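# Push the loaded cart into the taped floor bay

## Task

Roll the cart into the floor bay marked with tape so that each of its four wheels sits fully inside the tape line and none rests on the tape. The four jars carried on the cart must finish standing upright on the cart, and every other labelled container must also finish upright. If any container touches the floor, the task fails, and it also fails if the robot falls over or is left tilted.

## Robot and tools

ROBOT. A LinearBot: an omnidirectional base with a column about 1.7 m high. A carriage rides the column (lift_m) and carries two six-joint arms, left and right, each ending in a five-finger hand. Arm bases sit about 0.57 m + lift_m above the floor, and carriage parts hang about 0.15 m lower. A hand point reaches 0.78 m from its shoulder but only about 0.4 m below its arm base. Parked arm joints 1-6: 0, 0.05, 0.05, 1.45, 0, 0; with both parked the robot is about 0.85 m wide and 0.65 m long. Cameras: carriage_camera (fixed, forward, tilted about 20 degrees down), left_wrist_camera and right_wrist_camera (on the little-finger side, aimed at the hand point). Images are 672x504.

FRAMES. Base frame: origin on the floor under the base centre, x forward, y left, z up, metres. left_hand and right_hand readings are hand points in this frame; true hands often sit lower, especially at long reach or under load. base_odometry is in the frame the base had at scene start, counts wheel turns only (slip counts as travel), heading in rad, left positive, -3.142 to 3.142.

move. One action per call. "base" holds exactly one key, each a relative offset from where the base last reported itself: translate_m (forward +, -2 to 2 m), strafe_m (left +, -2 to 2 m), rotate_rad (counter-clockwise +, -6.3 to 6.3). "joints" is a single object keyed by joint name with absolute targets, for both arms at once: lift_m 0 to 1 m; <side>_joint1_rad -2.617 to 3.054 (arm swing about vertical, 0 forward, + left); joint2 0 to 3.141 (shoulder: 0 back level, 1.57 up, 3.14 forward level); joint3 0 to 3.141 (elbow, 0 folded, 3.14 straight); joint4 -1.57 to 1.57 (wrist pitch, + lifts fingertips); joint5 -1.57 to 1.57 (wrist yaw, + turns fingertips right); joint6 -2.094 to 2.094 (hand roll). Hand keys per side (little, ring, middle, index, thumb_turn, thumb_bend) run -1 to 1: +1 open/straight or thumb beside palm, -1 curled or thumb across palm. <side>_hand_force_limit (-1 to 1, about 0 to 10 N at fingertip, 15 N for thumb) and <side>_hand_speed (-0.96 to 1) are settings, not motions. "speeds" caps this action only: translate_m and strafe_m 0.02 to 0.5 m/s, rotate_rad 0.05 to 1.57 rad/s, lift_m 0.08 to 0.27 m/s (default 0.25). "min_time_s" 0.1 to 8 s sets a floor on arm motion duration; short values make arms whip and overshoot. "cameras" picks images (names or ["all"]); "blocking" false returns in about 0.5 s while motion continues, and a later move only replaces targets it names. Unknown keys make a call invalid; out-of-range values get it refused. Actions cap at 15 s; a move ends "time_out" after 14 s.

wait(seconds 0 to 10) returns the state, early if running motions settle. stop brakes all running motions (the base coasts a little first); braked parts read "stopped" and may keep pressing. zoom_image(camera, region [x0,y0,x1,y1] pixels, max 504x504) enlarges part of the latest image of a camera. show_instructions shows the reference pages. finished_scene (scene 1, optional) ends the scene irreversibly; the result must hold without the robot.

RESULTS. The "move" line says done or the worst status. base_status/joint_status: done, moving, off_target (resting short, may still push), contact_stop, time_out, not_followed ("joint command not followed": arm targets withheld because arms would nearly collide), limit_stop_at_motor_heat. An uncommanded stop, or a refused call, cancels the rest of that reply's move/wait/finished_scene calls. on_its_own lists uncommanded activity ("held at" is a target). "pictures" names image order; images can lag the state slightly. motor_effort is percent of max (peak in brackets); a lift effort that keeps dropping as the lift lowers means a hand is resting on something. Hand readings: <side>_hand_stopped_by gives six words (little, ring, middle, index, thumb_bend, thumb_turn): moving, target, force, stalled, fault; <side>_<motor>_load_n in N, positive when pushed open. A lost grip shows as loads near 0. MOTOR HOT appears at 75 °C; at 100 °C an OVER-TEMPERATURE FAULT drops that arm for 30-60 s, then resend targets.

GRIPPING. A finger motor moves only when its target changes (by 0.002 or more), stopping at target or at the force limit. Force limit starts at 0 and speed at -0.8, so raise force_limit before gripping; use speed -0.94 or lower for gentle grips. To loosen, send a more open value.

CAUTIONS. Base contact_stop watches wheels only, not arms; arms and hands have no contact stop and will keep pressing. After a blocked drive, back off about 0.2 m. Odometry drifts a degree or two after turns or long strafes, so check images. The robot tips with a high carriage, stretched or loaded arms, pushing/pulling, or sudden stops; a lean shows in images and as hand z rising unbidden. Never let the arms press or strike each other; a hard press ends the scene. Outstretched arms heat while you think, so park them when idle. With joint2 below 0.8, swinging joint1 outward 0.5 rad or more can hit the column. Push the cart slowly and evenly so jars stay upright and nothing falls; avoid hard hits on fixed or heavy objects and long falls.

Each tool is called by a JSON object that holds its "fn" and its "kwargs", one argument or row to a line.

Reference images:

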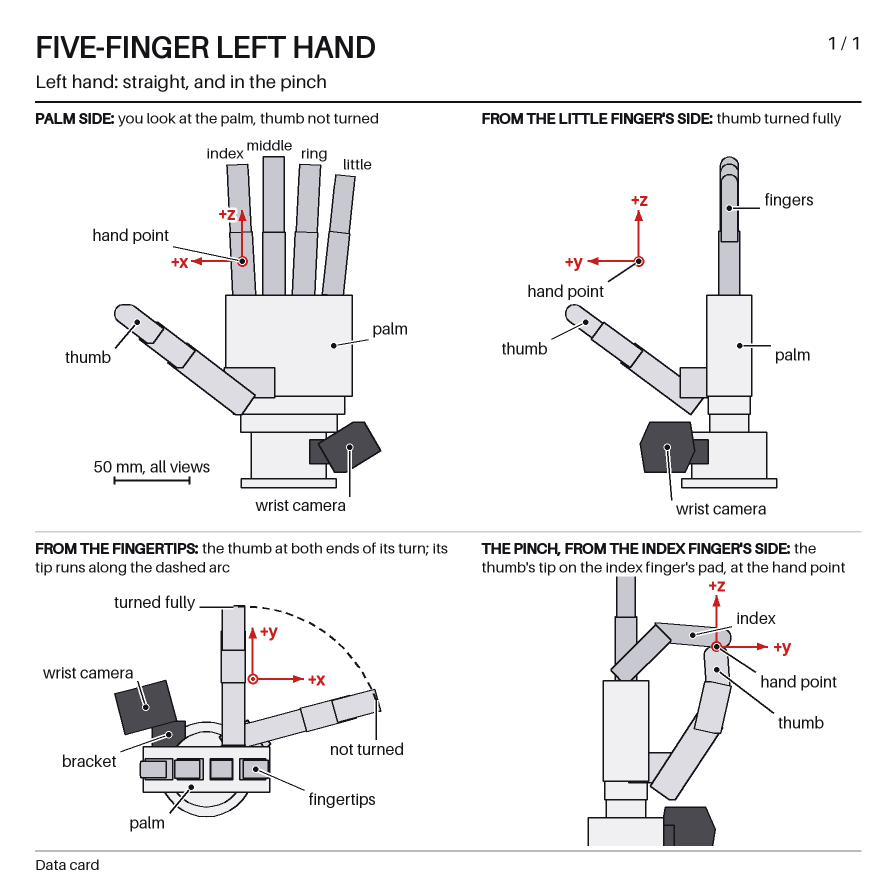

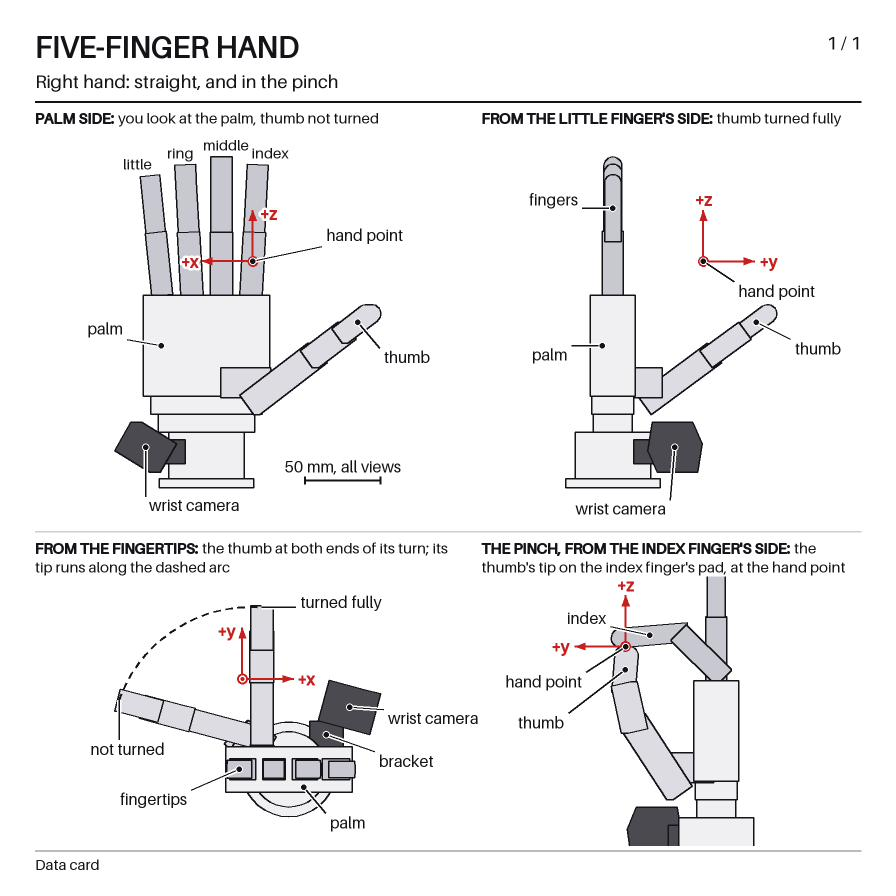

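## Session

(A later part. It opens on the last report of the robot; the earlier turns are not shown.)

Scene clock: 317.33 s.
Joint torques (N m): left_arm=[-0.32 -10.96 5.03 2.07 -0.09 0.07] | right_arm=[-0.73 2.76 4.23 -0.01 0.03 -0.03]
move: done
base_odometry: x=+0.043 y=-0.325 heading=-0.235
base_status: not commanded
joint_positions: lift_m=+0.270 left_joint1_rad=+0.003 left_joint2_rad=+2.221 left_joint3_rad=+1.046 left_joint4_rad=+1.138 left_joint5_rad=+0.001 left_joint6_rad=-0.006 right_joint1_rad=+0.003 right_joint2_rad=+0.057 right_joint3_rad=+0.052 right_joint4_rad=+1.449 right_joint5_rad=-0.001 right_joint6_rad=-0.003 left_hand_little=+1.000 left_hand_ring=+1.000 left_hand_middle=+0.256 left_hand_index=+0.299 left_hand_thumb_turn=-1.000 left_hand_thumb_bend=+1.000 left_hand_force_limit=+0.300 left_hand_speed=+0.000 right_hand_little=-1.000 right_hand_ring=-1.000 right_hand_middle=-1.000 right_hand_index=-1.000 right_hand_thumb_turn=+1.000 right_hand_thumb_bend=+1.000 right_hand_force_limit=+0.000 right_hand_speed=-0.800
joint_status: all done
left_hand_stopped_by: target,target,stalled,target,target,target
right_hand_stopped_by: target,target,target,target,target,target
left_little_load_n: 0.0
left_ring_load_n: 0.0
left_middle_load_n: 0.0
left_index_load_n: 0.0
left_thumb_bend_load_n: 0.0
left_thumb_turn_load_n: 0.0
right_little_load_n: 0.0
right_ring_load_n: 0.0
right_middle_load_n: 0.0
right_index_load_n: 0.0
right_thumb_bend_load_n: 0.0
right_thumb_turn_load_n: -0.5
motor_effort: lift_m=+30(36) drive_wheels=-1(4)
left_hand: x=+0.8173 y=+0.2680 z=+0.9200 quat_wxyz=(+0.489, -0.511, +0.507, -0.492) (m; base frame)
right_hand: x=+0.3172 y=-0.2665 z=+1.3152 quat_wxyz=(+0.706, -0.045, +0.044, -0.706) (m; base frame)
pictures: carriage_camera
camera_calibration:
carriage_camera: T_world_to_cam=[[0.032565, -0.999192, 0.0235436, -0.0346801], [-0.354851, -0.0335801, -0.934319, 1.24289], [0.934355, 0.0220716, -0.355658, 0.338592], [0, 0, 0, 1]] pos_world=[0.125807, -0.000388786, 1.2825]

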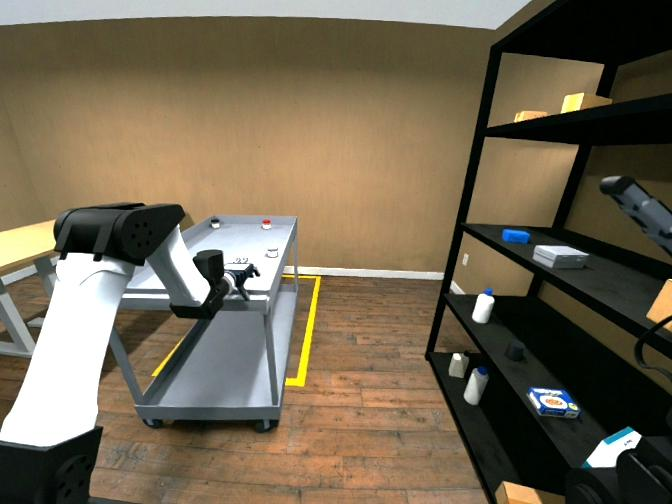

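{"fn": "move", "kwargs": {
  "base": {"translate_m": -0.15},
  "joints": {"left_hand_little":-1,"left_hand_ring":-1,"left_hand_middle":-1,"left_hand_index":-1,"left_hand_thumb_turn":1,"left_joint2_rad":2.22,"left_joint3_rad":1.06,"left_joint4_rad":1.15,"left_joint5_rad":0,"left_joint6_rad":0,"left_joint1_rad":0,"right_joint2_rad":2.22,"right_joint3_rad":1.06,"right_joint4_rad":1.15,"right_joint5_rad":0,"right_joint6_rad":0,"right_joint1_rad":0},
  "min_time_s": 3,
  "speeds": {"translate_m": 0.2}
}}

{"fn": "move", "kwargs": {
  "base": {"strafe_m": 0.6},
  "joints": {"lift_m":0.16},
  "speeds": {"strafe_m": 0.2}
}}

{"fn": "move", "kwargs": {
  "base": {"rotate_rad": 0.025},
  "cameras": ["carriage_camera"]
}}

{"fn": "zoom_image", "kwargs": {
  "camera": "carriage_camera",
  "region": [180, 190, 480, 450]
}}

Scene clock: 323.23 s.
Joint torques (N m): left_arm=[-0.27 -10.88 5.03 2.05 -0.09 0.05] | right_arm=[-0.73 -7.1 6.45 2 0.03 -0.02]
move: done
base_odometry: x=-0.103 y=-0.291 heading=-0.235
base_status: done
joint_positions: lift_m=+0.270 left_joint1_rad=+0.003 left_joint2_rad=+2.221 left_joint3_rad=+1.046 left_joint4_rad=+1.138 left_joint5_rad=+0.001 left_joint6_rad=-0.006 right_joint1_rad=+0.003 right_joint2_rad=+2.206 right_joint3_rad=+1.033 right_joint4_rad=+1.154 right_joint5_rad=-0.001 right_joint6_rad=-0.003 left_hand_little=-1.000 left_hand_ring=-1.000 left_hand_middle=-1.000 left_hand_index=-1.000 left_hand_thumb_turn=+1.000 left_hand_thumb_bend=+1.000 left_hand_force_limit=+0.300 left_hand_speed=+0.000 right_hand_little=-1.000 right_hand_ring=-1.000 right_hand_middle=-1.000 right_hand_index=-1.000 right_hand_thumb_turn=+1.000 right_hand_thumb_bend=+1.000 right_hand_force_limit=+0.000 right_hand_speed=-0.800
joint_status: all done
left_hand_stopped_by: target,target,target,target,target,target
right_hand_stopped_by: target,target,target,target,target,target
left_little_load_n: 0.0
left_ring_load_n: 0.0
left_middle_load_n: 0.5
left_index_load_n: 0.0
left_thumb_bend_load_n: 0.0
left_thumb_turn_load_n: 0.0
right_little_load_n: 0.0
right_ring_load_n: 0.0
right_middle_load_n: 0.0
right_index_load_n: 0.0
right_thumb_bend_load_n: 0.0
right_thumb_turn_load_n: -0.5
motor_effort: lift_m=+30(30) drive_wheels=-2(14)
left_hand: x=+0.8173 y=+0.2680 z=+0.9200 quat_wxyz=(+0.489, -0.511, +0.507, -0.492) (m; base frame)
right_hand: x=+0.8156 y=-0.2650 z=+0.9275 quat_wxyz=(+0.495, -0.506, +0.503, -0.495) (m; base frame)
pictures: none

Scene clock: 327.43 s.
Joint torques (N m): left_arm=[-0.2 -10.88 5.04 2.06 -0.05 0.05] | right_arm=[-0.53 -7.95 5.79 2.14 0.02 -0.03]
move: done
base_odometry: x=+0.036 y=+0.293 heading=-0.235
base_status: done
joint_positions: lift_m=+0.160 left_joint1_rad=+0.002 left_joint2_rad=+2.221 left_joint3_rad=+1.046 left_joint4_rad=+1.136 left_joint5_rad=+0.000 left_joint6_rad=-0.006 right_joint1_rad=+0.001 right_joint2_rad=+2.215 right_joint3_rad=+1.041 right_joint4_rad=+1.138 right_joint5_rad=-0.001 right_joint6_rad=-0.003 left_hand_little=-1.000 left_hand_ring=-1.000 left_hand_middle=-1.000 left_hand_index=-1.000 left_hand_thumb_turn=+1.000 left_hand_thumb_bend=+1.000 left_hand_force_limit=+0.300 left_hand_speed=+0.000 right_hand_little=-1.000 right_hand_ring=-1.000 right_hand_middle=-1.000 right_hand_index=-1.000 right_hand_thumb_turn=+1.000 right_hand_thumb_bend=+1.000 right_hand_force_limit=+0.000 right_hand_speed=-0.800
joint_status: all done
left_hand_stopped_by: target,target,target,target,target,target
right_hand_stopped_by: target,target,target,target,target,target
left_little_load_n: 0.0
left_ring_load_n: 0.0
left_middle_load_n: 0.0
left_index_load_n: 0.0
left_thumb_bend_load_n: 0.0
left_thumb_turn_load_n: -0.5
right_little_load_n: 0.0
right_ring_load_n: 0.0
right_middle_load_n: 0.0
right_index_load_n: 0.0
right_thumb_bend_load_n: 0.0
right_thumb_turn_load_n: 0.0
motor_effort: lift_m=+28(28) drive_wheels=-5(12)
left_hand: x=+0.8171 y=+0.2678 z=+0.8096 quat_wxyz=(+0.489, -0.512, +0.508, -0.491) (m; base frame)
right_hand: x=+0.8164 y=-0.2663 z=+0.8119 quat_wxyz=(+0.491, -0.510, +0.508, -0.491) (m; base frame)
pictures: none

Scene clock: 328.10 s.
Joint torques (N m): left_arm=[-0.24 -10.89 5.01 2.07 -0.08 0.05] | right_arm=[-0.51 -8.02 5.78 2.16 0.03 -0.03]
move: done
base_odometry: x=+0.036 y=+0.293 heading=-0.210
base_status: done
joint_positions: lift_m=+0.160 left_joint1_rad=+0.003 left_joint2_rad=+2.221 left_joint3_rad=+1.046 left_joint4_rad=+1.136 left_joint5_rad=+0.000 left_joint6_rad=-0.006 right_joint1_rad=+0.002 right_joint2_rad=+2.215 right_joint3_rad=+1.041 right_joint4_rad=+1.138 right_joint5_rad=-0.001 right_joint6_rad=-0.003 left_hand_little=-1.000 left_hand_ring=-1.000 left_hand_middle=-1.000 left_hand_index=-1.000 left_hand_thumb_turn=+1.000 left_hand_thumb_bend=+1.000 left_hand_force_limit=+0.300 left_hand_speed=+0.000 right_hand_little=-1.000 right_hand_ring=-1.000 right_hand_middle=-1.000 right_hand_index=-1.000 right_hand_thumb_turn=+1.000 right_hand_thumb_bend=+1.000 right_hand_force_limit=+0.000 right_hand_speed=-0.800
joint_status: not commanded
left_hand_stopped_by: target,target,target,target,target,target
right_hand_stopped_by: target,target,target,target,target,target
left_little_load_n: 0.0
left_ring_load_n: 0.0
left_middle_load_n: 0.0
left_index_load_n: 0.0
left_thumb_bend_load_n: 0.0
left_thumb_turn_load_n: 0.0
right_little_load_n: 0.0
right_ring_load_n: 0.0
right_middle_load_n: 0.0
right_index_load_n: 0.0
right_thumb_bend_load_n: 0.0
right_thumb_turn_load_n: 0.0
motor_effort: lift_m=+28(28) drive_wheels=-7(13)
left_hand: x=+0.8171 y=+0.2682 z=+0.8096 quat_wxyz=(+0.489, -0.512, +0.508, -0.491) (m; base frame)
right_hand: x=+0.8163 y=-0.2653 z=+0.8119 quat_wxyz=(+0.491, -0.510, +0.507, -0.491) (m; base frame)
pictures: carriage_camera
camera_calibration:
carriage_camera: T_world_to_cam=[[0.032565, -0.999192, 0.0235436, -0.032095], [-0.354851, -0.0335801, -0.934319, 1.14031], [0.934355, 0.0220716, -0.355658, 0.29954], [0, 0, 0, 1]] pos_world=[0.125807, -0.000388786, 1.1727]

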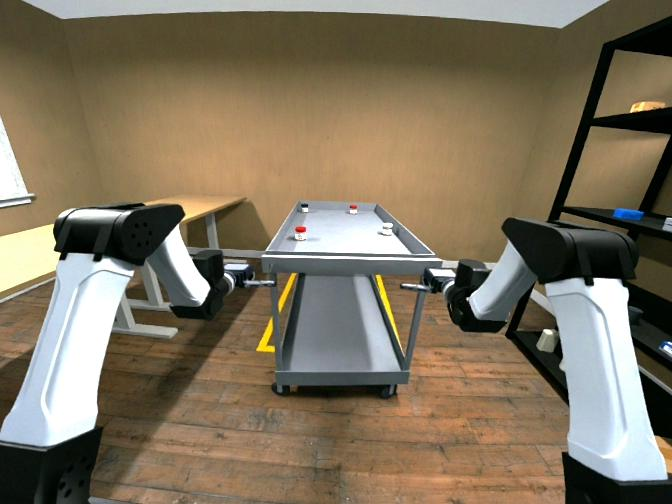

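Scaled by 1.680 from the camera's 672x504 image, which has a finer 960x720 frame.

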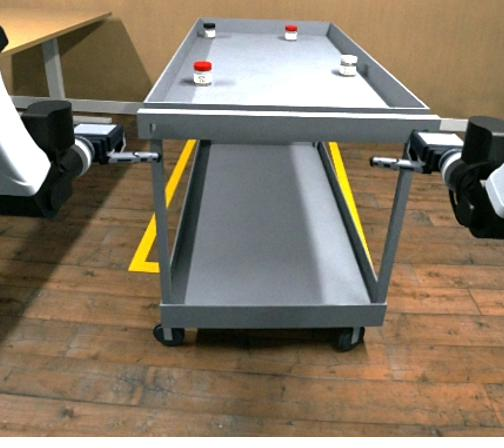

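{"fn": "move", "kwargs": {
  "base": {"strafe_m": -0.05},
  "speeds": {"strafe_m": 0.1}
}}

{"fn": "move", "kwargs": {
  "base": {"rotate_rad": 0.03}
}}

{"fn": "move", "kwargs": {
  "base": {"translate_m": 0.08},
  "speeds": {"translate_m": 0.06},
  "cameras": ["carriage_camera"]
}}

{"fn": "zoom_image", "kwargs": {
  "camera": "carriage_camera",
  "region": [180, 190, 480, 450]
}}

Scene clock: 336.30 s.
Joint torques (N m): left_arm=[-0.23 -10.91 5.03 2.07 -0.06 0.05] | right_arm=[-0.55 -7.91 5.81 2.13 0.03 -0.03]
move: done
base_odometry: x=+0.026 y=+0.244 heading=-0.210
base_status: done
joint_positions: lift_m=+0.160 left_joint1_rad=+0.002 left_joint2_rad=+2.221 left_joint3_rad=+1.046 left_joint4_rad=+1.136 left_joint5_rad=-0.002 left_joint6_rad=-0.006 right_joint1_rad=+0.001 right_joint2_rad=+2.215 right_joint3_rad=+1.041 right_joint4_rad=+1.138 right_joint5_rad=-0.001 right_joint6_rad=-0.003 left_hand_little=-1.000 left_hand_ring=-1.000 left_hand_middle=-1.000 left_hand_index=-1.000 left_hand_thumb_turn=+1.000 left_hand_thumb_bend=+1.000 left_hand_force_limit=+0.300 left_hand_speed=+0.000 right_hand_little=-1.000 right_hand_ring=-1.000 right_hand_middle=-1.000 right_hand_index=-1.000 right_hand_thumb_turn=+1.000 right_hand_thumb_bend=+1.000 right_hand_force_limit=+0.000 right_hand_speed=-0.800
joint_status: not commanded
left_hand_stopped_by: target,target,target,target,target,target
right_hand_stopped_by: target,target,target,target,target,target
left_little_load_n: 0.0
left_ring_load_n: 0.0
left_middle_load_n: 0.0
left_index_load_n: 0.0
left_thumb_bend_load_n: 0.0
left_thumb_turn_load_n: 0.0
right_little_load_n: 0.0
right_ring_load_n: 0.0
right_middle_load_n: 0.0
right_index_load_n: 0.0
right_thumb_bend_load_n: 0.0
right_thumb_turn_load_n: -0.5
motor_effort: lift_m=+28(28) drive_wheels=-3(16)
left_hand: x=+0.8171 y=+0.2677 z=+0.8096 quat_wxyz=(+0.489, -0.512, +0.508, -0.491) (m; base frame)
right_hand: x=+0.8164 y=-0.2663 z=+0.8119 quat_wxyz=(+0.491, -0.510, +0.508, -0.491) (m; base frame)
pictures: none

Scene clock: 337.00 s.
Joint torques (N m): left_arm=[-0.27 -10.89 5.03 2.07 -0.06 0.05] | right_arm=[-0.54 -7.91 5.78 2.14 0.01 -0.03]
move: done
base_odometry: x=+0.026 y=+0.244 heading=-0.181
base_status: done
joint_positions: lift_m=+0.160 left_joint1_rad=+0.003 left_joint2_rad=+2.221 left_joint3_rad=+1.046 left_joint4_rad=+1.136 left_joint5_rad=-0.002 left_joint6_rad=-0.006 right_joint1_rad=+0.002 right_joint2_rad=+2.215 right_joint3_rad=+1.041 right_joint4_rad=+1.138 right_joint5_rad=+0.000 right_joint6_rad=-0.003 left_hand_little=-1.000 left_hand_ring=-1.000 left_hand_middle=-1.000 left_hand_index=-1.000 left_hand_thumb_turn=+1.000 left_hand_thumb_bend=+1.000 left_hand_force_limit=+0.300 left_hand_speed=+0.000 right_hand_little=-1.000 right_hand_ring=-1.000 right_hand_middle=-1.000 right_hand_index=-1.000 right_hand_thumb_turn=+1.000 right_hand_thumb_bend=+1.000 right_hand_force_limit=+0.000 right_hand_speed=-0.800
joint_status: not commanded
left_hand_stopped_by: target,target,target,target,target,target
right_hand_stopped_by: target,target,target,target,target,target
left_little_load_n: 0.0
left_ring_load_n: 0.0
left_middle_load_n: 0.0
left_index_load_n: 0.0
left_thumb_bend_load_n: 0.0
left_thumb_turn_load_n: 0.0
right_little_load_n: 0.0
right_ring_load_n: 0.0
right_middle_load_n: 0.0
right_index_load_n: 0.0
right_thumb_bend_load_n: 0.0
right_thumb_turn_load_n: -0.5
motor_effort: lift_m=+27(28) drive_wheels=+15(15)
left_hand: x=+0.8172 y=+0.2686 z=+0.8096 quat_wxyz=(+0.490, -0.513, +0.507, -0.490) (m; base frame)
right_hand: x=+0.8164 y=-0.2658 z=+0.8119 quat_wxyz=(+0.491, -0.510, +0.508, -0.491) (m; base frame)
pictures: none

Scene clock: 338.87 s.
Joint torques (N m): left_arm=[-0.27 -10.88 5.03 2.07 -0.05 0.05] | right_arm=[-0.59 -7.91 5.87 2.15 0.02 -0.03]
move: done
base_odometry: x=+0.104 y=+0.230 heading=-0.180
base_status: done
joint_positions: lift_m=+0.160 left_joint1_rad=+0.003 left_joint2_rad=+2.221 left_joint3_rad=+1.046 left_joint4_rad=+1.136 left_joint5_rad=-0.002 left_joint6_rad=-0.006 right_joint1_rad=+0.001 right_joint2_rad=+2.215 right_joint3_rad=+1.041 right_joint4_rad=+1.138 right_joint5_rad=+0.000 right_joint6_rad=-0.003 left_hand_little=-1.000 left_hand_ring=-1.000 left_hand_middle=-1.000 left_hand_index=-1.000 left_hand_thumb_turn=+1.000 left_hand_thumb_bend=+1.000 left_hand_force_limit=+0.300 left_hand_speed=+0.000 right_hand_little=-1.000 right_hand_ring=-1.000 right_hand_middle=-1.000 right_hand_index=-1.000 right_hand_thumb_turn=+1.000 right_hand_thumb_bend=+1.000 right_hand_force_limit=+0.000 right_hand_speed=-0.800
joint_status: not commanded
left_hand_stopped_by: target,target,target,target,target,target
right_hand_stopped_by: target,target,target,target,target,target
left_little_load_n: 0.0
left_ring_load_n: 0.0
left_middle_load_n: 0.0
left_index_load_n: 0.0
left_thumb_bend_load_n: 0.0
left_thumb_turn_load_n: -0.5
right_little_load_n: 0.0
right_ring_load_n: 0.0
right_middle_load_n: 0.0
right_index_load_n: 0.0
right_thumb_bend_load_n: 0.0
right_thumb_turn_load_n: -0.5
motor_effort: lift_m=+28(28) drive_wheels=+8(18)
left_hand: x=+0.8172 y=+0.2686 z=+0.8096 quat_wxyz=(+0.490, -0.513, +0.507, -0.490) (m; base frame)
right_hand: x=+0.8164 y=-0.2662 z=+0.8119 quat_wxyz=(+0.491, -0.510, +0.508, -0.491) (m; base frame)
pictures: carriage_camera
camera_calibration:
carriage_camera: T_world_to_cam=[[0.032565, -0.999192, 0.0235436, -0.032095], [-0.354851, -0.0335801, -0.934319, 1.14031], [0.934355, 0.0220716, -0.355658, 0.29954], [0, 0, 0, 1]] pos_world=[0.125807, -0.000388786, 1.1727]

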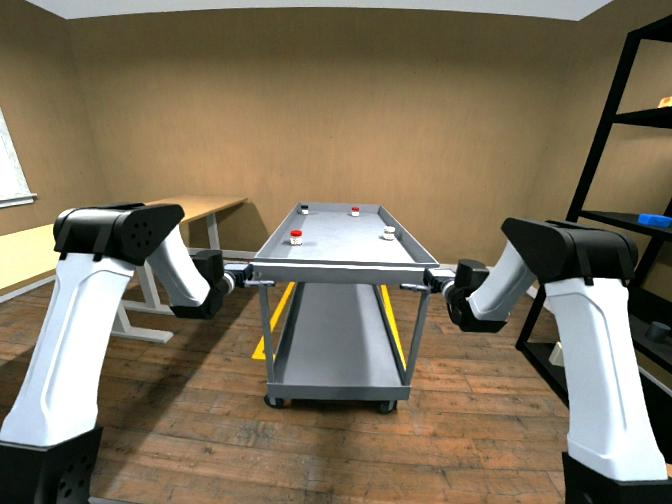

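Scaled by 1.680 from the camera's 672x504 image, which has a finer 960x720 frame.

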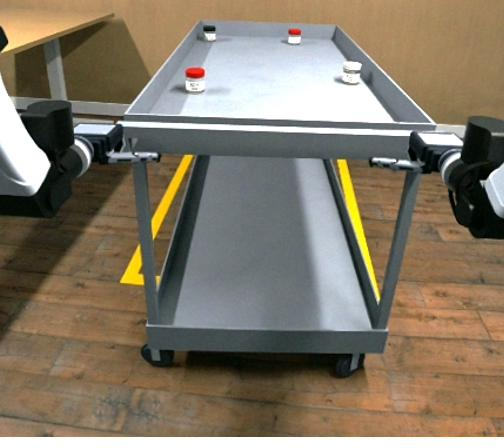

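{"fn": "move", "kwargs": {
  "base": {"translate_m": 0.3},
  "speeds": {"translate_m": 0.05},
  "cameras": ["carriage_camera"]
}}

{"fn": "zoom_image", "kwargs": {
  "camera": "carriage_camera",
  "region": [180, 190, 480, 450]
}}

Scene clock: 346.83 s.
Joint torques (N m): left_arm=[1.13 -10.85 5.3 2.11 -0.43 0.05] | right_arm=[-0.54 -7.97 5.87 2.15 0.01 -0.02]
move: done
base_odometry: x=+0.400 y=+0.177 heading=-0.179
base_status: done
joint_positions: lift_m=+0.160 left_joint1_rad=-0.012 left_joint2_rad=+2.221 left_joint3_rad=+1.042 left_joint4_rad=+1.129 left_joint5_rad=+0.035 left_joint6_rad=-0.005 right_joint1_rad=+0.001 right_joint2_rad=+2.215 right_joint3_rad=+1.041 right_joint4_rad=+1.139 right_joint5_rad=+0.000 right_joint6_rad=-0.003 left_hand_little=-1.000 left_hand_ring=-1.000 left_hand_middle=-1.000 left_hand_index=-1.000 left_hand_thumb_turn=+1.000 left_hand_thumb_bend=+1.000 left_hand_force_limit=+0.300 left_hand_speed=+0.000 right_hand_little=-1.000 right_hand_ring=-1.000 right_hand_middle=-1.000 right_hand_index=-1.000 right_hand_thumb_turn=+1.000 right_hand_thumb_bend=+1.000 right_hand_force_limit=+0.000 right_hand_speed=-0.800
joint_status: not commanded
left_hand_stopped_by: target,target,target,target,target,target
right_hand_stopped_by: target,target,target,target,target,target
left_little_load_n: 0.0
left_ring_load_n: 0.0
left_middle_load_n: 0.0
left_index_load_n: -0.5
left_thumb_bend_load_n: 0.0
left_thumb_turn_load_n: 0.0
right_little_load_n: 0.0
right_ring_load_n: 0.0
right_middle_load_n: 0.0
right_index_load_n: 0.0
right_thumb_bend_load_n: 0.0
right_thumb_turn_load_n: -0.5
motor_effort: lift_m=+28(28) drive_wheels=-3(20)
left_hand: x=+0.8138 y=+0.2522 z=+0.8063 quat_wxyz=(+0.474, -0.502, +0.523, -0.500) (m; base frame)
right_hand: x=+0.8163 y=-0.2665 z=+0.8116 quat_wxyz=(+0.490, -0.510, +0.508, -0.492) (m; base frame)
pictures: carriage_camera
camera_calibration:
carriage_camera: T_world_to_cam=[[0.032565, -0.999192, 0.0235436, -0.032095], [-0.354851, -0.0335801, -0.934319, 1.14031], [0.934355, 0.0220716, -0.355658, 0.29954], [0, 0, 0, 1]] pos_world=[0.125807, -0.000388786, 1.1727]

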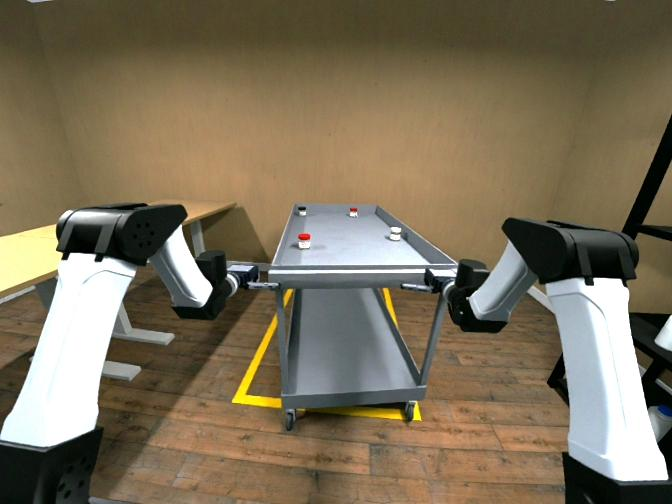

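Scaled by 1.680 from the camera's 672x504 image, which has a finer 960x720 frame.

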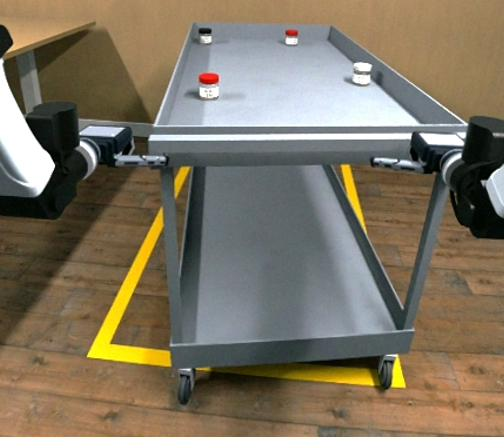

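{"fn": "zoom_image", "kwargs": {
  "camera": "carriage_camera",
  "region": [220, 230, 340, 320]
}}

{"fn": "zoom_image", "kwargs": {
  "camera": "carriage_camera",
  "region": [380, 230, 500, 320]
}}

Scaled by 4.200 from the camera's 672x504 image, which has a finer 960x720 frame.

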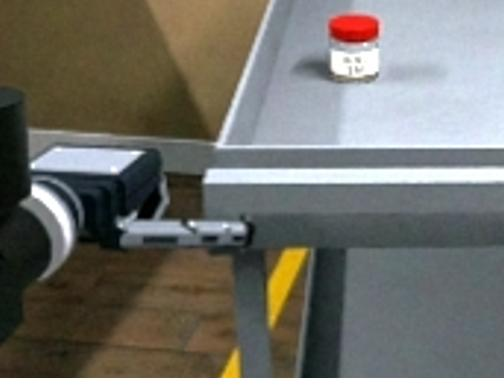

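Scaled by 4.200 from the camera's 672x504 image, which has a finer 960x720 frame.

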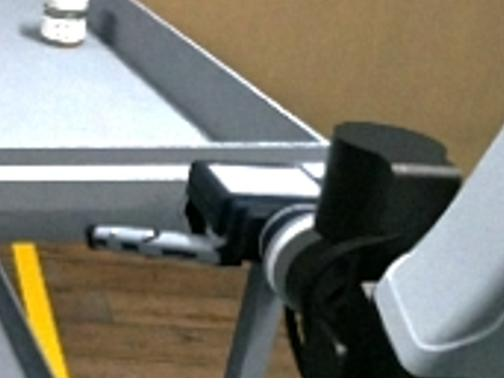

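{"fn": "move", "kwargs": {
  "base": {"translate_m": -0.08},
  "speeds": {"translate_m": 0.1}
}}

{"fn": "move", "kwargs": {
  "base": {"rotate_rad": -0.035},
  "joints": {"lift_m":0.27,"left_joint5_rad":-0.1,"left_joint1_rad":0,"left_hand_little":1,"left_hand_ring":1,"left_hand_middle":0.27,"left_hand_index":0.27,"left_hand_thumb_turn":-1,"right_joint2_rad":0.05,"right_joint3_rad":0.05,"right_joint4_rad":1.45},
  "min_time_s": 2.5
}}

{"fn": "move", "kwargs": {
  "base": {"strafe_m": -0.34},
  "speeds": {"strafe_m": 0.15},
  "cameras": ["carriage_camera", "left_wrist_camera"]
}}

{"fn": "zoom_image", "kwargs": {
  "camera": "carriage_camera",
  "region": [120, 190, 420, 450]
}}

Scene clock: 372.50 s.
Joint torques (N m): left_arm=[0.55 -10.73 5.34 2.15 -0.16 0.04] | right_arm=[-0.53 -7.95 6.04 2.13 0.01 -0.03]
move: done
base_odometry: x=+0.321 y=+0.191 heading=-0.180
base_status: done
joint_positions: lift_m=+0.160 left_joint1_rad=-0.006 left_joint2_rad=+2.221 left_joint3_rad=+1.042 left_joint4_rad=+1.129 left_joint5_rad=+0.008 left_joint6_rad=-0.005 right_joint1_rad=+0.001 right_joint2_rad=+2.215 right_joint3_rad=+1.041 right_joint4_rad=+1.139 right_joint5_rad=+0.000 right_joint6_rad=-0.003 left_hand_little=-1.000 left_hand_ring=-1.000 left_hand_middle=-1.000 left_hand_index=-1.000 left_hand_thumb_turn=+1.000 left_hand_thumb_bend=+1.000 left_hand_force_limit=+0.300 left_hand_speed=+0.000 right_hand_little=-1.000 right_hand_ring=-1.000 right_hand_middle=-1.000 right_hand_index=-1.000 right_hand_thumb_turn=+1.000 right_hand_thumb_bend=+1.000 right_hand_force_limit=+0.000 right_hand_speed=-0.800
joint_status: not commanded
left_hand_stopped_by: target,target,target,target,target,target
right_hand_stopped_by: target,target,target,target,target,target
left_little_load_n: 0.0
left_ring_load_n: 0.0
left_middle_load_n: 0.0
left_index_load_n: 0.0
left_thumb_bend_load_n: 0.0
left_thumb_turn_load_n: 0.0
right_little_load_n: 0.0
right_ring_load_n: 0.0
right_middle_load_n: 0.0
right_index_load_n: 0.0
right_thumb_bend_load_n: 0.0
right_thumb_turn_load_n: 0.0
motor_effort: lift_m=+28(28) drive_wheels=-7(18)
left_hand: x=+0.8150 y=+0.2611 z=+0.8063 quat_wxyz=(+0.482, -0.510, +0.515, -0.492) (m; base frame)
right_hand: x=+0.8162 y=-0.2665 z=+0.8116 quat_wxyz=(+0.491, -0.510, +0.508, -0.492) (m; base frame)
pictures: none

Scene clock: 375.30 s.
Joint torques (N m): left_arm=[0.34 -10.91 5.05 2.05 -0.17 0.05] | right_arm=[-0.31 2.5 3.81 0.21 0.02 -0.03]
move: done
base_odometry: x=+0.321 y=+0.191 heading=-0.214
base_status: done
joint_positions: lift_m=+0.270 left_joint1_rad=-0.004 left_joint2_rad=+2.221 left_joint3_rad=+1.045 left_joint4_rad=+1.139 left_joint5_rad=-0.091 left_joint6_rad=-0.005 right_joint1_rad=-0.003 right_joint2_rad=+0.059 right_joint3_rad=+0.058 right_joint4_rad=+1.432 right_joint5_rad=+0.000 right_joint6_rad=-0.003 left_hand_little=+1.000 left_hand_ring=+1.000 left_hand_middle=+0.270 left_hand_index=+0.270 left_hand_thumb_turn=-1.000 left_hand_thumb_bend=+1.000 left_hand_force_limit=+0.300 left_hand_speed=+0.000 right_hand_little=-1.000 right_hand_ring=-1.000 right_hand_middle=-1.000 right_hand_index=-1.000 right_hand_thumb_turn=+1.000 right_hand_thumb_bend=+1.000 right_hand_force_limit=+0.000 right_hand_speed=-0.800
joint_status: all done
left_hand_stopped_by: target,target,target,target,target,target
right_hand_stopped_by: target,target,target,target,target,target
left_little_load_n: 0.0
left_ring_load_n: 0.0
left_middle_load_n: 0.0
left_index_load_n: 0.0
left_thumb_bend_load_n: 0.0
left_thumb_turn_load_n: 0.0
right_little_load_n: 0.0
right_ring_load_n: 0.0
right_middle_load_n: 0.0
right_index_load_n: 0.0
right_thumb_bend_load_n: 0.0
right_thumb_turn_load_n: 0.0
motor_effort: lift_m=+29(37) drive_wheels=-11(14)
left_hand: x=+0.8190 y=+0.2820 z=+0.9198 quat_wxyz=(+0.511, -0.531, +0.486, -0.469) (m; base frame)
right_hand: x=+0.3207 y=-0.2672 z=+1.3155 quat_wxyz=(+0.703, -0.050, +0.050, -0.707) (m; base frame)
pictures: none

Scene clock: 378.47 s.
Joint torques (N m): left_arm=[0.1 -10.89 5.07 2.05 -0.14 0.06] | right_arm=[-0.21 2.48 3.81 0.17 0.02 -0.03]
move: done
base_odometry: x=+0.249 y=-0.141 heading=-0.214
base_status: done
joint_positions: lift_m=+0.270 left_joint1_rad=-0.002 left_joint2_rad=+2.221 left_joint3_rad=+1.045 left_joint4_rad=+1.139 left_joint5_rad=-0.095 left_joint6_rad=-0.005 right_joint1_rad=-0.003 right_joint2_rad=+0.059 right_joint3_rad=+0.058 right_joint4_rad=+1.433 right_joint5_rad=+0.000 right_joint6_rad=-0.003 left_hand_little=+1.000 left_hand_ring=+1.000 left_hand_middle=+0.270 left_hand_index=+0.270 left_hand_thumb_turn=-1.000 left_hand_thumb_bend=+1.000 left_hand_force_limit=+0.300 left_hand_speed=+0.000 right_hand_little=-1.000 right_hand_ring=-1.000 right_hand_middle=-1.000 right_hand_index=-1.000 right_hand_thumb_turn=+1.000 right_hand_thumb_bend=+1.000 right_hand_force_limit=+0.000 right_hand_speed=-0.800
joint_status: not commanded
left_hand_stopped_by: target,target,target,target,target,target
right_hand_stopped_by: target,target,target,target,target,target
left_little_load_n: -0.5
left_ring_load_n: -0.5
left_middle_load_n: 0.0
left_index_load_n: 0.0
left_thumb_bend_load_n: 0.0
left_thumb_turn_load_n: 0.0
right_little_load_n: 0.0
right_ring_load_n: -0.5
right_middle_load_n: 0.0
right_index_load_n: 0.0
right_thumb_bend_load_n: 0.0
right_thumb_turn_load_n: 0.0
motor_effort: lift_m=+29(30) drive_wheels=-4(18)
left_hand: x=+0.8191 y=+0.2837 z=+0.9198 quat_wxyz=(+0.512, -0.533, +0.485, -0.468) (m; base frame)
right_hand: x=+0.3204 y=-0.2672 z=+1.3156 quat_wxyz=(+0.703, -0.049, +0.049, -0.707) (m; base frame)
pictures: carriage_camera, left_wrist_camera
camera_calibration:
carriage_camera: T_world_to_cam=[[0.032565, -0.999192, 0.0235436, -0.0346801], [-0.354851, -0.0335801, -0.934319, 1.24289], [0.934355, 0.0220716, -0.355658, 0.338592], [0, 0, 0, 1]] pos_world=[0.125807, -0.000388786, 1.2825]
left_wrist_camera: T_world_to_cam=[[0.069668, -0.272959, 0.9595, -0.867925], [-0.457885, -0.86328, -0.21234, 0.811661], [0.886277, -0.424547, -0.185127, -0.317604], [0, 0, 0, 1]] pos_world=[0.713599, 0.328945, 0.946325]

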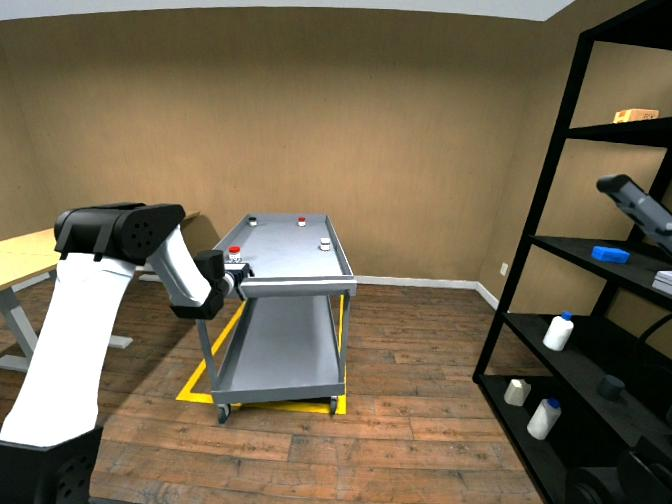

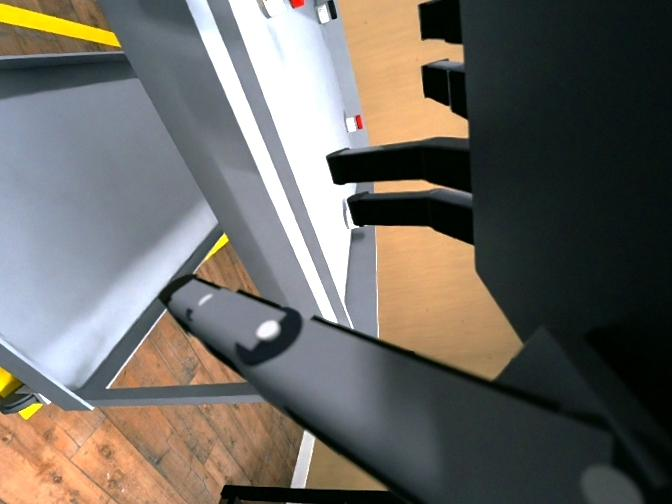

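Scaled by 1.680 from the camera's 672x504 image, which has a finer 960x720 frame.

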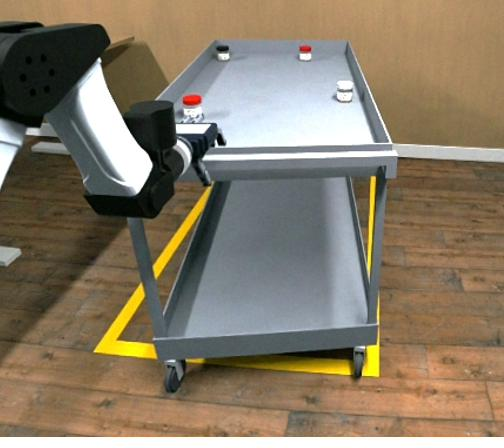

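{"fn": "move", "kwargs": {
  "base": {"translate_m": 0.135},
  "joints": {"lift_m":0.22},
  "speeds": {"translate_m": 0.1},
  "cameras": ["carriage_camera", "left_wrist_camera"]
}}

{"fn": "zoom_image", "kwargs": {
  "camera": "carriage_camera",
  "region": [200, 240, 300, 315]
}}

{"fn": "zoom_image", "kwargs": {
  "camera": "left_wrist_camera",
  "region": [240, 60, 480, 300]
}}

Scene clock: 384.97 s.
Joint torques (N m): left_arm=[0.17 -10.89 5.23 2.25 -0.14 0.06] | right_arm=[-0.27 2.69 3.95 0.14 0.02 -0.03]
move: done
base_odometry: x=+0.381 y=-0.170 heading=-0.215
base_status: done
joint_positions: lift_m=+0.220 left_joint1_rad=-0.002 left_joint2_rad=+2.221 left_joint3_rad=+1.043 left_joint4_rad=+1.119 left_joint5_rad=-0.094 left_joint6_rad=-0.005 right_joint1_rad=-0.003 right_joint2_rad=+0.056 right_joint3_rad=+0.053 right_joint4_rad=+1.439 right_joint5_rad=+0.000 right_joint6_rad=-0.003 left_hand_little=+1.000 left_hand_ring=+1.000 left_hand_middle=+0.270 left_hand_index=+0.270 left_hand_thumb_turn=-1.000 left_hand_thumb_bend=+1.000 left_hand_force_limit=+0.300 left_hand_speed=+0.000 right_hand_little=-1.000 right_hand_ring=-1.000 right_hand_middle=-1.000 right_hand_index=-1.000 right_hand_thumb_turn=+1.000 right_hand_thumb_bend=+1.000 right_hand_force_limit=+0.000 right_hand_speed=-0.800
joint_status: all done
left_hand_stopped_by: target,target,target,target,target,target
right_hand_stopped_by: target,target,target,target,target,target
left_little_load_n: 0.0
left_ring_load_n: 0.0
left_middle_load_n: 0.0
left_index_load_n: 0.0
left_thumb_bend_load_n: 0.5
left_thumb_turn_load_n: 0.0
right_little_load_n: 0.0
right_ring_load_n: 0.0
right_middle_load_n: 0.0
right_index_load_n: 0.0
right_thumb_bend_load_n: 0.0
right_thumb_turn_load_n: 0.0
motor_effort: lift_m=+27(28) drive_wheels=-2(11)
left_hand: x=+0.8170 y=+0.2836 z=+0.8637 quat_wxyz=(+0.507, -0.538, +0.491, -0.462) (m; base frame)
right_hand: x=+0.3191 y=-0.2672 z=+1.2651 quat_wxyz=(+0.704, -0.047, +0.047, -0.707) (m; base frame)
pictures: carriage_camera, left_wrist_camera
camera_calibration:
carriage_camera: T_world_to_cam=[[0.032565, -0.999192, 0.0235436, -0.0335076], [-0.354851, -0.0335801, -0.934319, 1.19636], [0.934355, 0.0220716, -0.355658, 0.32088], [0, 0, 0, 1]] pos_world=[0.125807, -0.000388786, 1.2327]
left_wrist_camera: T_world_to_cam=[[0.0912239, -0.273078, 0.957657, -0.829889], [-0.462894, -0.863086, -0.202017, 0.793853], [0.881707, -0.424865, -0.20514, -0.305023], [0, 0, 0, 1]] pos_world=[0.712116, 0.328945, 0.892548]

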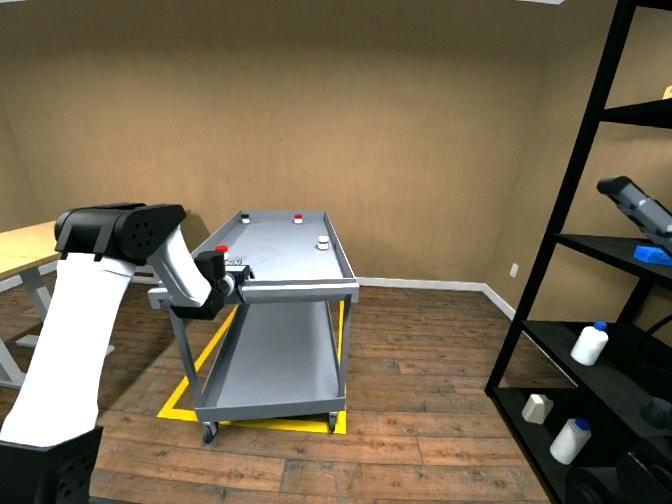

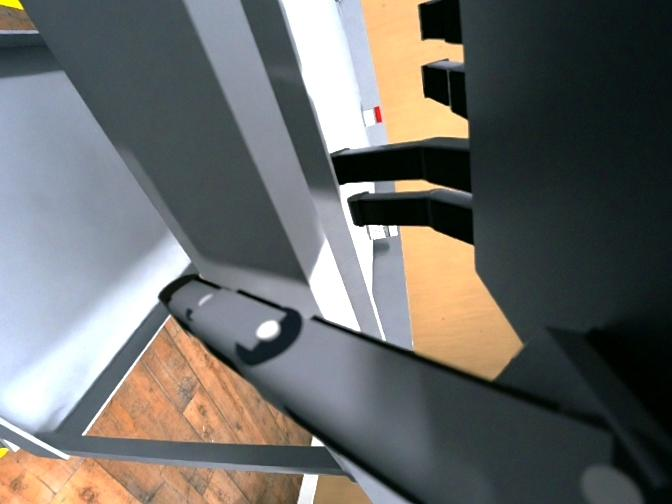

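Scaled by 5.040 from the camera's 672x504 image, which has a finer 960x720 frame.

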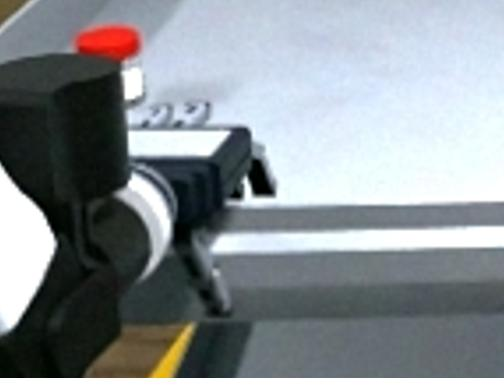

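Scaled by 2.100 from the camera's 672x504 image, which has a finer 960x720 frame.

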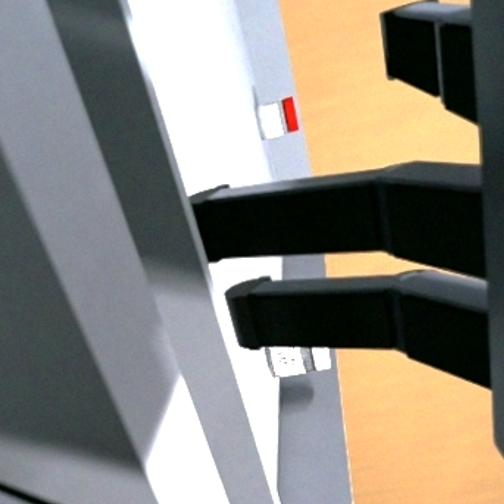

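{"fn": "move", "kwargs": {
  "joints": {"lift_m":0.235}
}}

{"fn": "move", "kwargs": {
  "base": {"translate_m": -0.02},
  "speeds": {"translate_m": 0.05}
}}

{"fn": "move", "kwargs": {
  "joints": {"lift_m":0.21},
  "speeds": {"lift_m":0.08},
  "cameras": ["carriage_camera", "left_wrist_camera"]
}}

{"fn": "zoom_image", "kwargs": {
  "camera": "carriage_camera",
  "region": [200, 240, 300, 315]
}}

{"fn": "zoom_image", "kwargs": {
  "camera": "left_wrist_camera",
  "region": [240, 60, 480, 300]
}}

Scene clock: 390.43 s.
Joint torques (N m): left_arm=[0.17 -10.91 5.15 2.49 -0.14 0.05] | right_arm=[-0.29 2.7 4.11 0.1 0.02 -0.03]
move: done
base_odometry: x=+0.381 y=-0.170 heading=-0.215
base_status: not commanded
joint_positions: lift_m=+0.235 left_joint1_rad=-0.002 left_joint2_rad=+2.221 left_joint3_rad=+1.043 left_joint4_rad=+1.095 left_joint5_rad=-0.094 left_joint6_rad=-0.005 right_joint1_rad=-0.003 right_joint2_rad=+0.056 right_joint3_rad=+0.053 right_joint4_rad=+1.441 right_joint5_rad=+0.000 right_joint6_rad=-0.003 left_hand_little=+1.000 left_hand_ring=+1.000 left_hand_middle=+0.270 left_hand_index=+0.270 left_hand_thumb_turn=-1.000 left_hand_thumb_bend=+1.000 left_hand_force_limit=+0.300 left_hand_speed=+0.000 right_hand_little=-1.000 right_hand_ring=-1.000 right_hand_middle=-1.000 right_hand_index=-1.000 right_hand_thumb_turn=+1.000 right_hand_thumb_bend=+1.000 right_hand_force_limit=+0.000 right_hand_speed=-0.800
joint_status: all done
left_hand_stopped_by: target,target,target,target,target,target
right_hand_stopped_by: target,target,target,target,target,target
left_little_load_n: 0.0
left_ring_load_n: 0.0
left_middle_load_n: 0.0
left_index_load_n: 0.0
left_thumb_bend_load_n: 0.0
left_thumb_turn_load_n: 0.5
right_little_load_n: 0.0
right_ring_load_n: 0.0
right_middle_load_n: 0.0
right_index_load_n: 0.0
right_thumb_bend_load_n: 0.0
right_thumb_turn_load_n: 0.0
motor_effort: lift_m=+30(37) drive_wheels=+4(7)
left_hand: x=+0.8151 y=+0.2836 z=+0.8722 quat_wxyz=(+0.501, -0.543, +0.496, -0.456) (m; base frame)
right_hand: x=+0.3186 y=-0.2672 z=+1.2800 quat_wxyz=(+0.704, -0.047, +0.047, -0.707) (m; base frame)
pictures: none

Scene clock: 391.33 s.
Joint torques (N m): left_arm=[0.17 -10.89 5.26 2.21 -0.13 0.06] | right_arm=[-0.29 2.99 4.1 0.08 0.02 -0.04]
move: done
base_odometry: x=+0.361 y=-0.166 heading=-0.215
base_status: done
joint_positions: lift_m=+0.235 left_joint1_rad=-0.002 left_joint2_rad=+2.221 left_joint3_rad=+1.043 left_joint4_rad=+1.123 left_joint5_rad=-0.094 left_joint6_rad=-0.005 right_joint1_rad=-0.003 right_joint2_rad=+0.056 right_joint3_rad=+0.053 right_joint4_rad=+1.445 right_joint5_rad=+0.000 right_joint6_rad=-0.003 left_hand_little=+1.000 left_hand_ring=+1.000 left_hand_middle=+0.270 left_hand_index=+0.270 left_hand_thumb_turn=-1.000 left_hand_thumb_bend=+1.000 left_hand_force_limit=+0.300 left_hand_speed=+0.000 right_hand_little=-1.000 right_hand_ring=-1.000 right_hand_middle=-1.000 right_hand_index=-1.000 right_hand_thumb_turn=+1.000 right_hand_thumb_bend=+1.000 right_hand_force_limit=+0.000 right_hand_speed=-0.800
joint_status: not commanded
left_hand_stopped_by: target,target,target,target,target,target
right_hand_stopped_by: target,target,target,target,target,target
left_little_load_n: 0.0
left_ring_load_n: 0.0
left_middle_load_n: 0.0
left_index_load_n: 0.0
left_thumb_bend_load_n: 0.0
left_thumb_turn_load_n: 0.0
right_little_load_n: 0.0
right_ring_load_n: 0.0
right_middle_load_n: 0.0
right_index_load_n: 0.0
right_thumb_bend_load_n: 0.0
right_thumb_turn_load_n: 0.0
motor_effort: lift_m=+30(31) drive_wheels=+3(14)
left_hand: x=+0.8173 y=+0.2836 z=+0.8796 quat_wxyz=(+0.508, -0.537, +0.489, -0.463) (m; base frame)
right_hand: x=+0.3177 y=-0.2672 z=+1.2803 quat_wxyz=(+0.704, -0.045, +0.045, -0.708) (m; base frame)
pictures: none

Scene clock: 392.03 s.
Joint torques (N m): left_arm=[0.18 -10.89 5.2 1.8 -0.13 0.06] | right_arm=[-0.28 2.84 4.16 0.04 0.02 -0.03]
move: done
base_odometry: x=+0.361 y=-0.166 heading=-0.215
base_status: not commanded
joint_positions: lift_m=+0.210 left_joint1_rad=-0.002 left_joint2_rad=+2.221 left_joint3_rad=+1.044 left_joint4_rad=+1.164 left_joint5_rad=-0.094 left_joint6_rad=-0.005 right_joint1_rad=-0.003 right_joint2_rad=+0.056 right_joint3_rad=+0.053 right_joint4_rad=+1.445 right_joint5_rad=+0.000 right_joint6_rad=-0.003 left_hand_little=+1.000 left_hand_ring=+1.000 left_hand_middle=+0.270 left_hand_index=+0.270 left_hand_thumb_turn=-1.000 left_hand_thumb_bend=+1.000 left_hand_force_limit=+0.300 left_hand_speed=+0.000 right_hand_little=-1.000 right_hand_ring=-1.000 right_hand_middle=-1.000 right_hand_index=-1.000 right_hand_thumb_turn=+1.000 right_hand_thumb_bend=+1.000 right_hand_force_limit=+0.000 right_hand_speed=-0.800
joint_status: all done
left_hand_stopped_by: target,target,target,target,target,target
right_hand_stopped_by: target,target,target,target,target,target
left_little_load_n: 0.0
left_ring_load_n: 0.0
left_middle_load_n: 1.0
left_index_load_n: 0.0
left_thumb_bend_load_n: 0.0
left_thumb_turn_load_n: 0.0
right_little_load_n: 0.0
right_ring_load_n: 0.0
right_middle_load_n: 0.0
right_index_load_n: -0.5
right_thumb_bend_load_n: 0.0
right_thumb_turn_load_n: 0.0
motor_effort: lift_m=+27(27) drive_wheels=-1(5)
left_hand: x=+0.8206 y=+0.2836 z=+0.8665 quat_wxyz=(+0.518, -0.527, +0.479, -0.474) (m; base frame)
right_hand: x=+0.3175 y=-0.2672 z=+1.2557 quat_wxyz=(+0.704, -0.045, +0.045, -0.708) (m; base frame)
pictures: carriage_camera, left_wrist_camera
camera_calibration:
carriage_camera: T_world_to_cam=[[0.032565, -0.999192, 0.0235436, -0.0332721], [-0.354851, -0.0335801, -0.934319, 1.18702], [0.934355, 0.0220716, -0.355658, 0.317323], [0, 0, 0, 1]] pos_world=[0.125807, -0.000388786, 1.2227]
left_wrist_camera: T_world_to_cam=[[0.0460896, -0.272973, 0.960917, -0.798733], [-0.452937, -0.863085, -0.223457, 0.806483], [0.89035, -0.424936, -0.163419, -0.350841], [0, 0, 0, 1]] pos_world=[0.714471, 0.328946, 0.890397]

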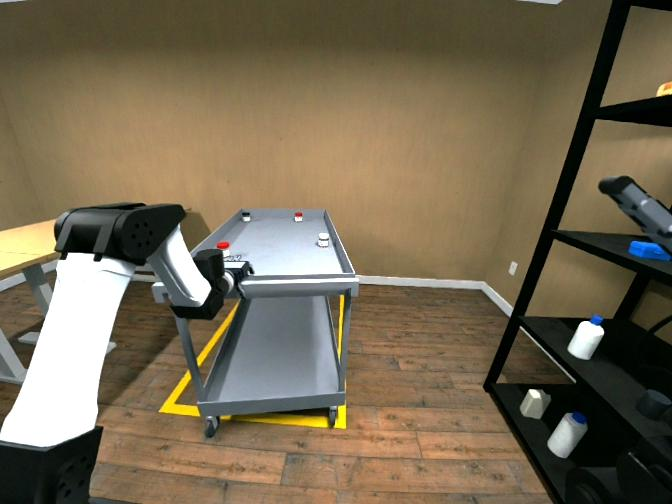

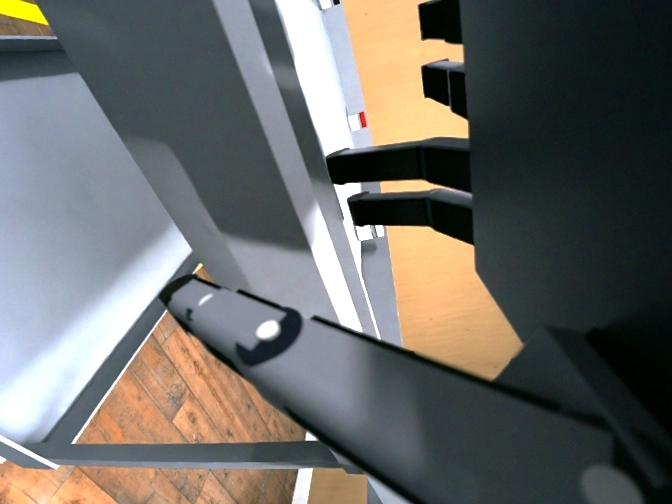

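Scaled by 5.040 from the camera's 672x504 image, which has a finer 960x720 frame.

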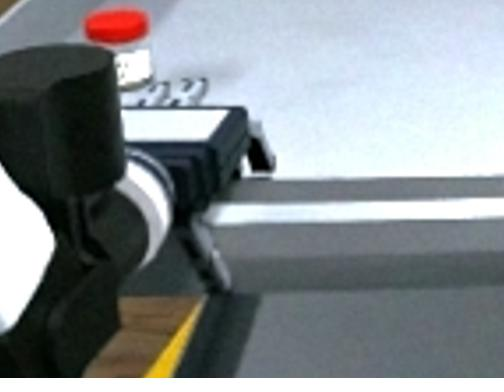

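Scaled by 2.100 from the camera's 672x504 image, which has a finer 960x720 frame.

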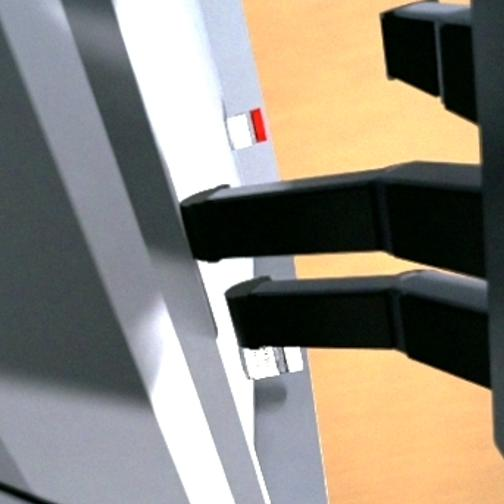

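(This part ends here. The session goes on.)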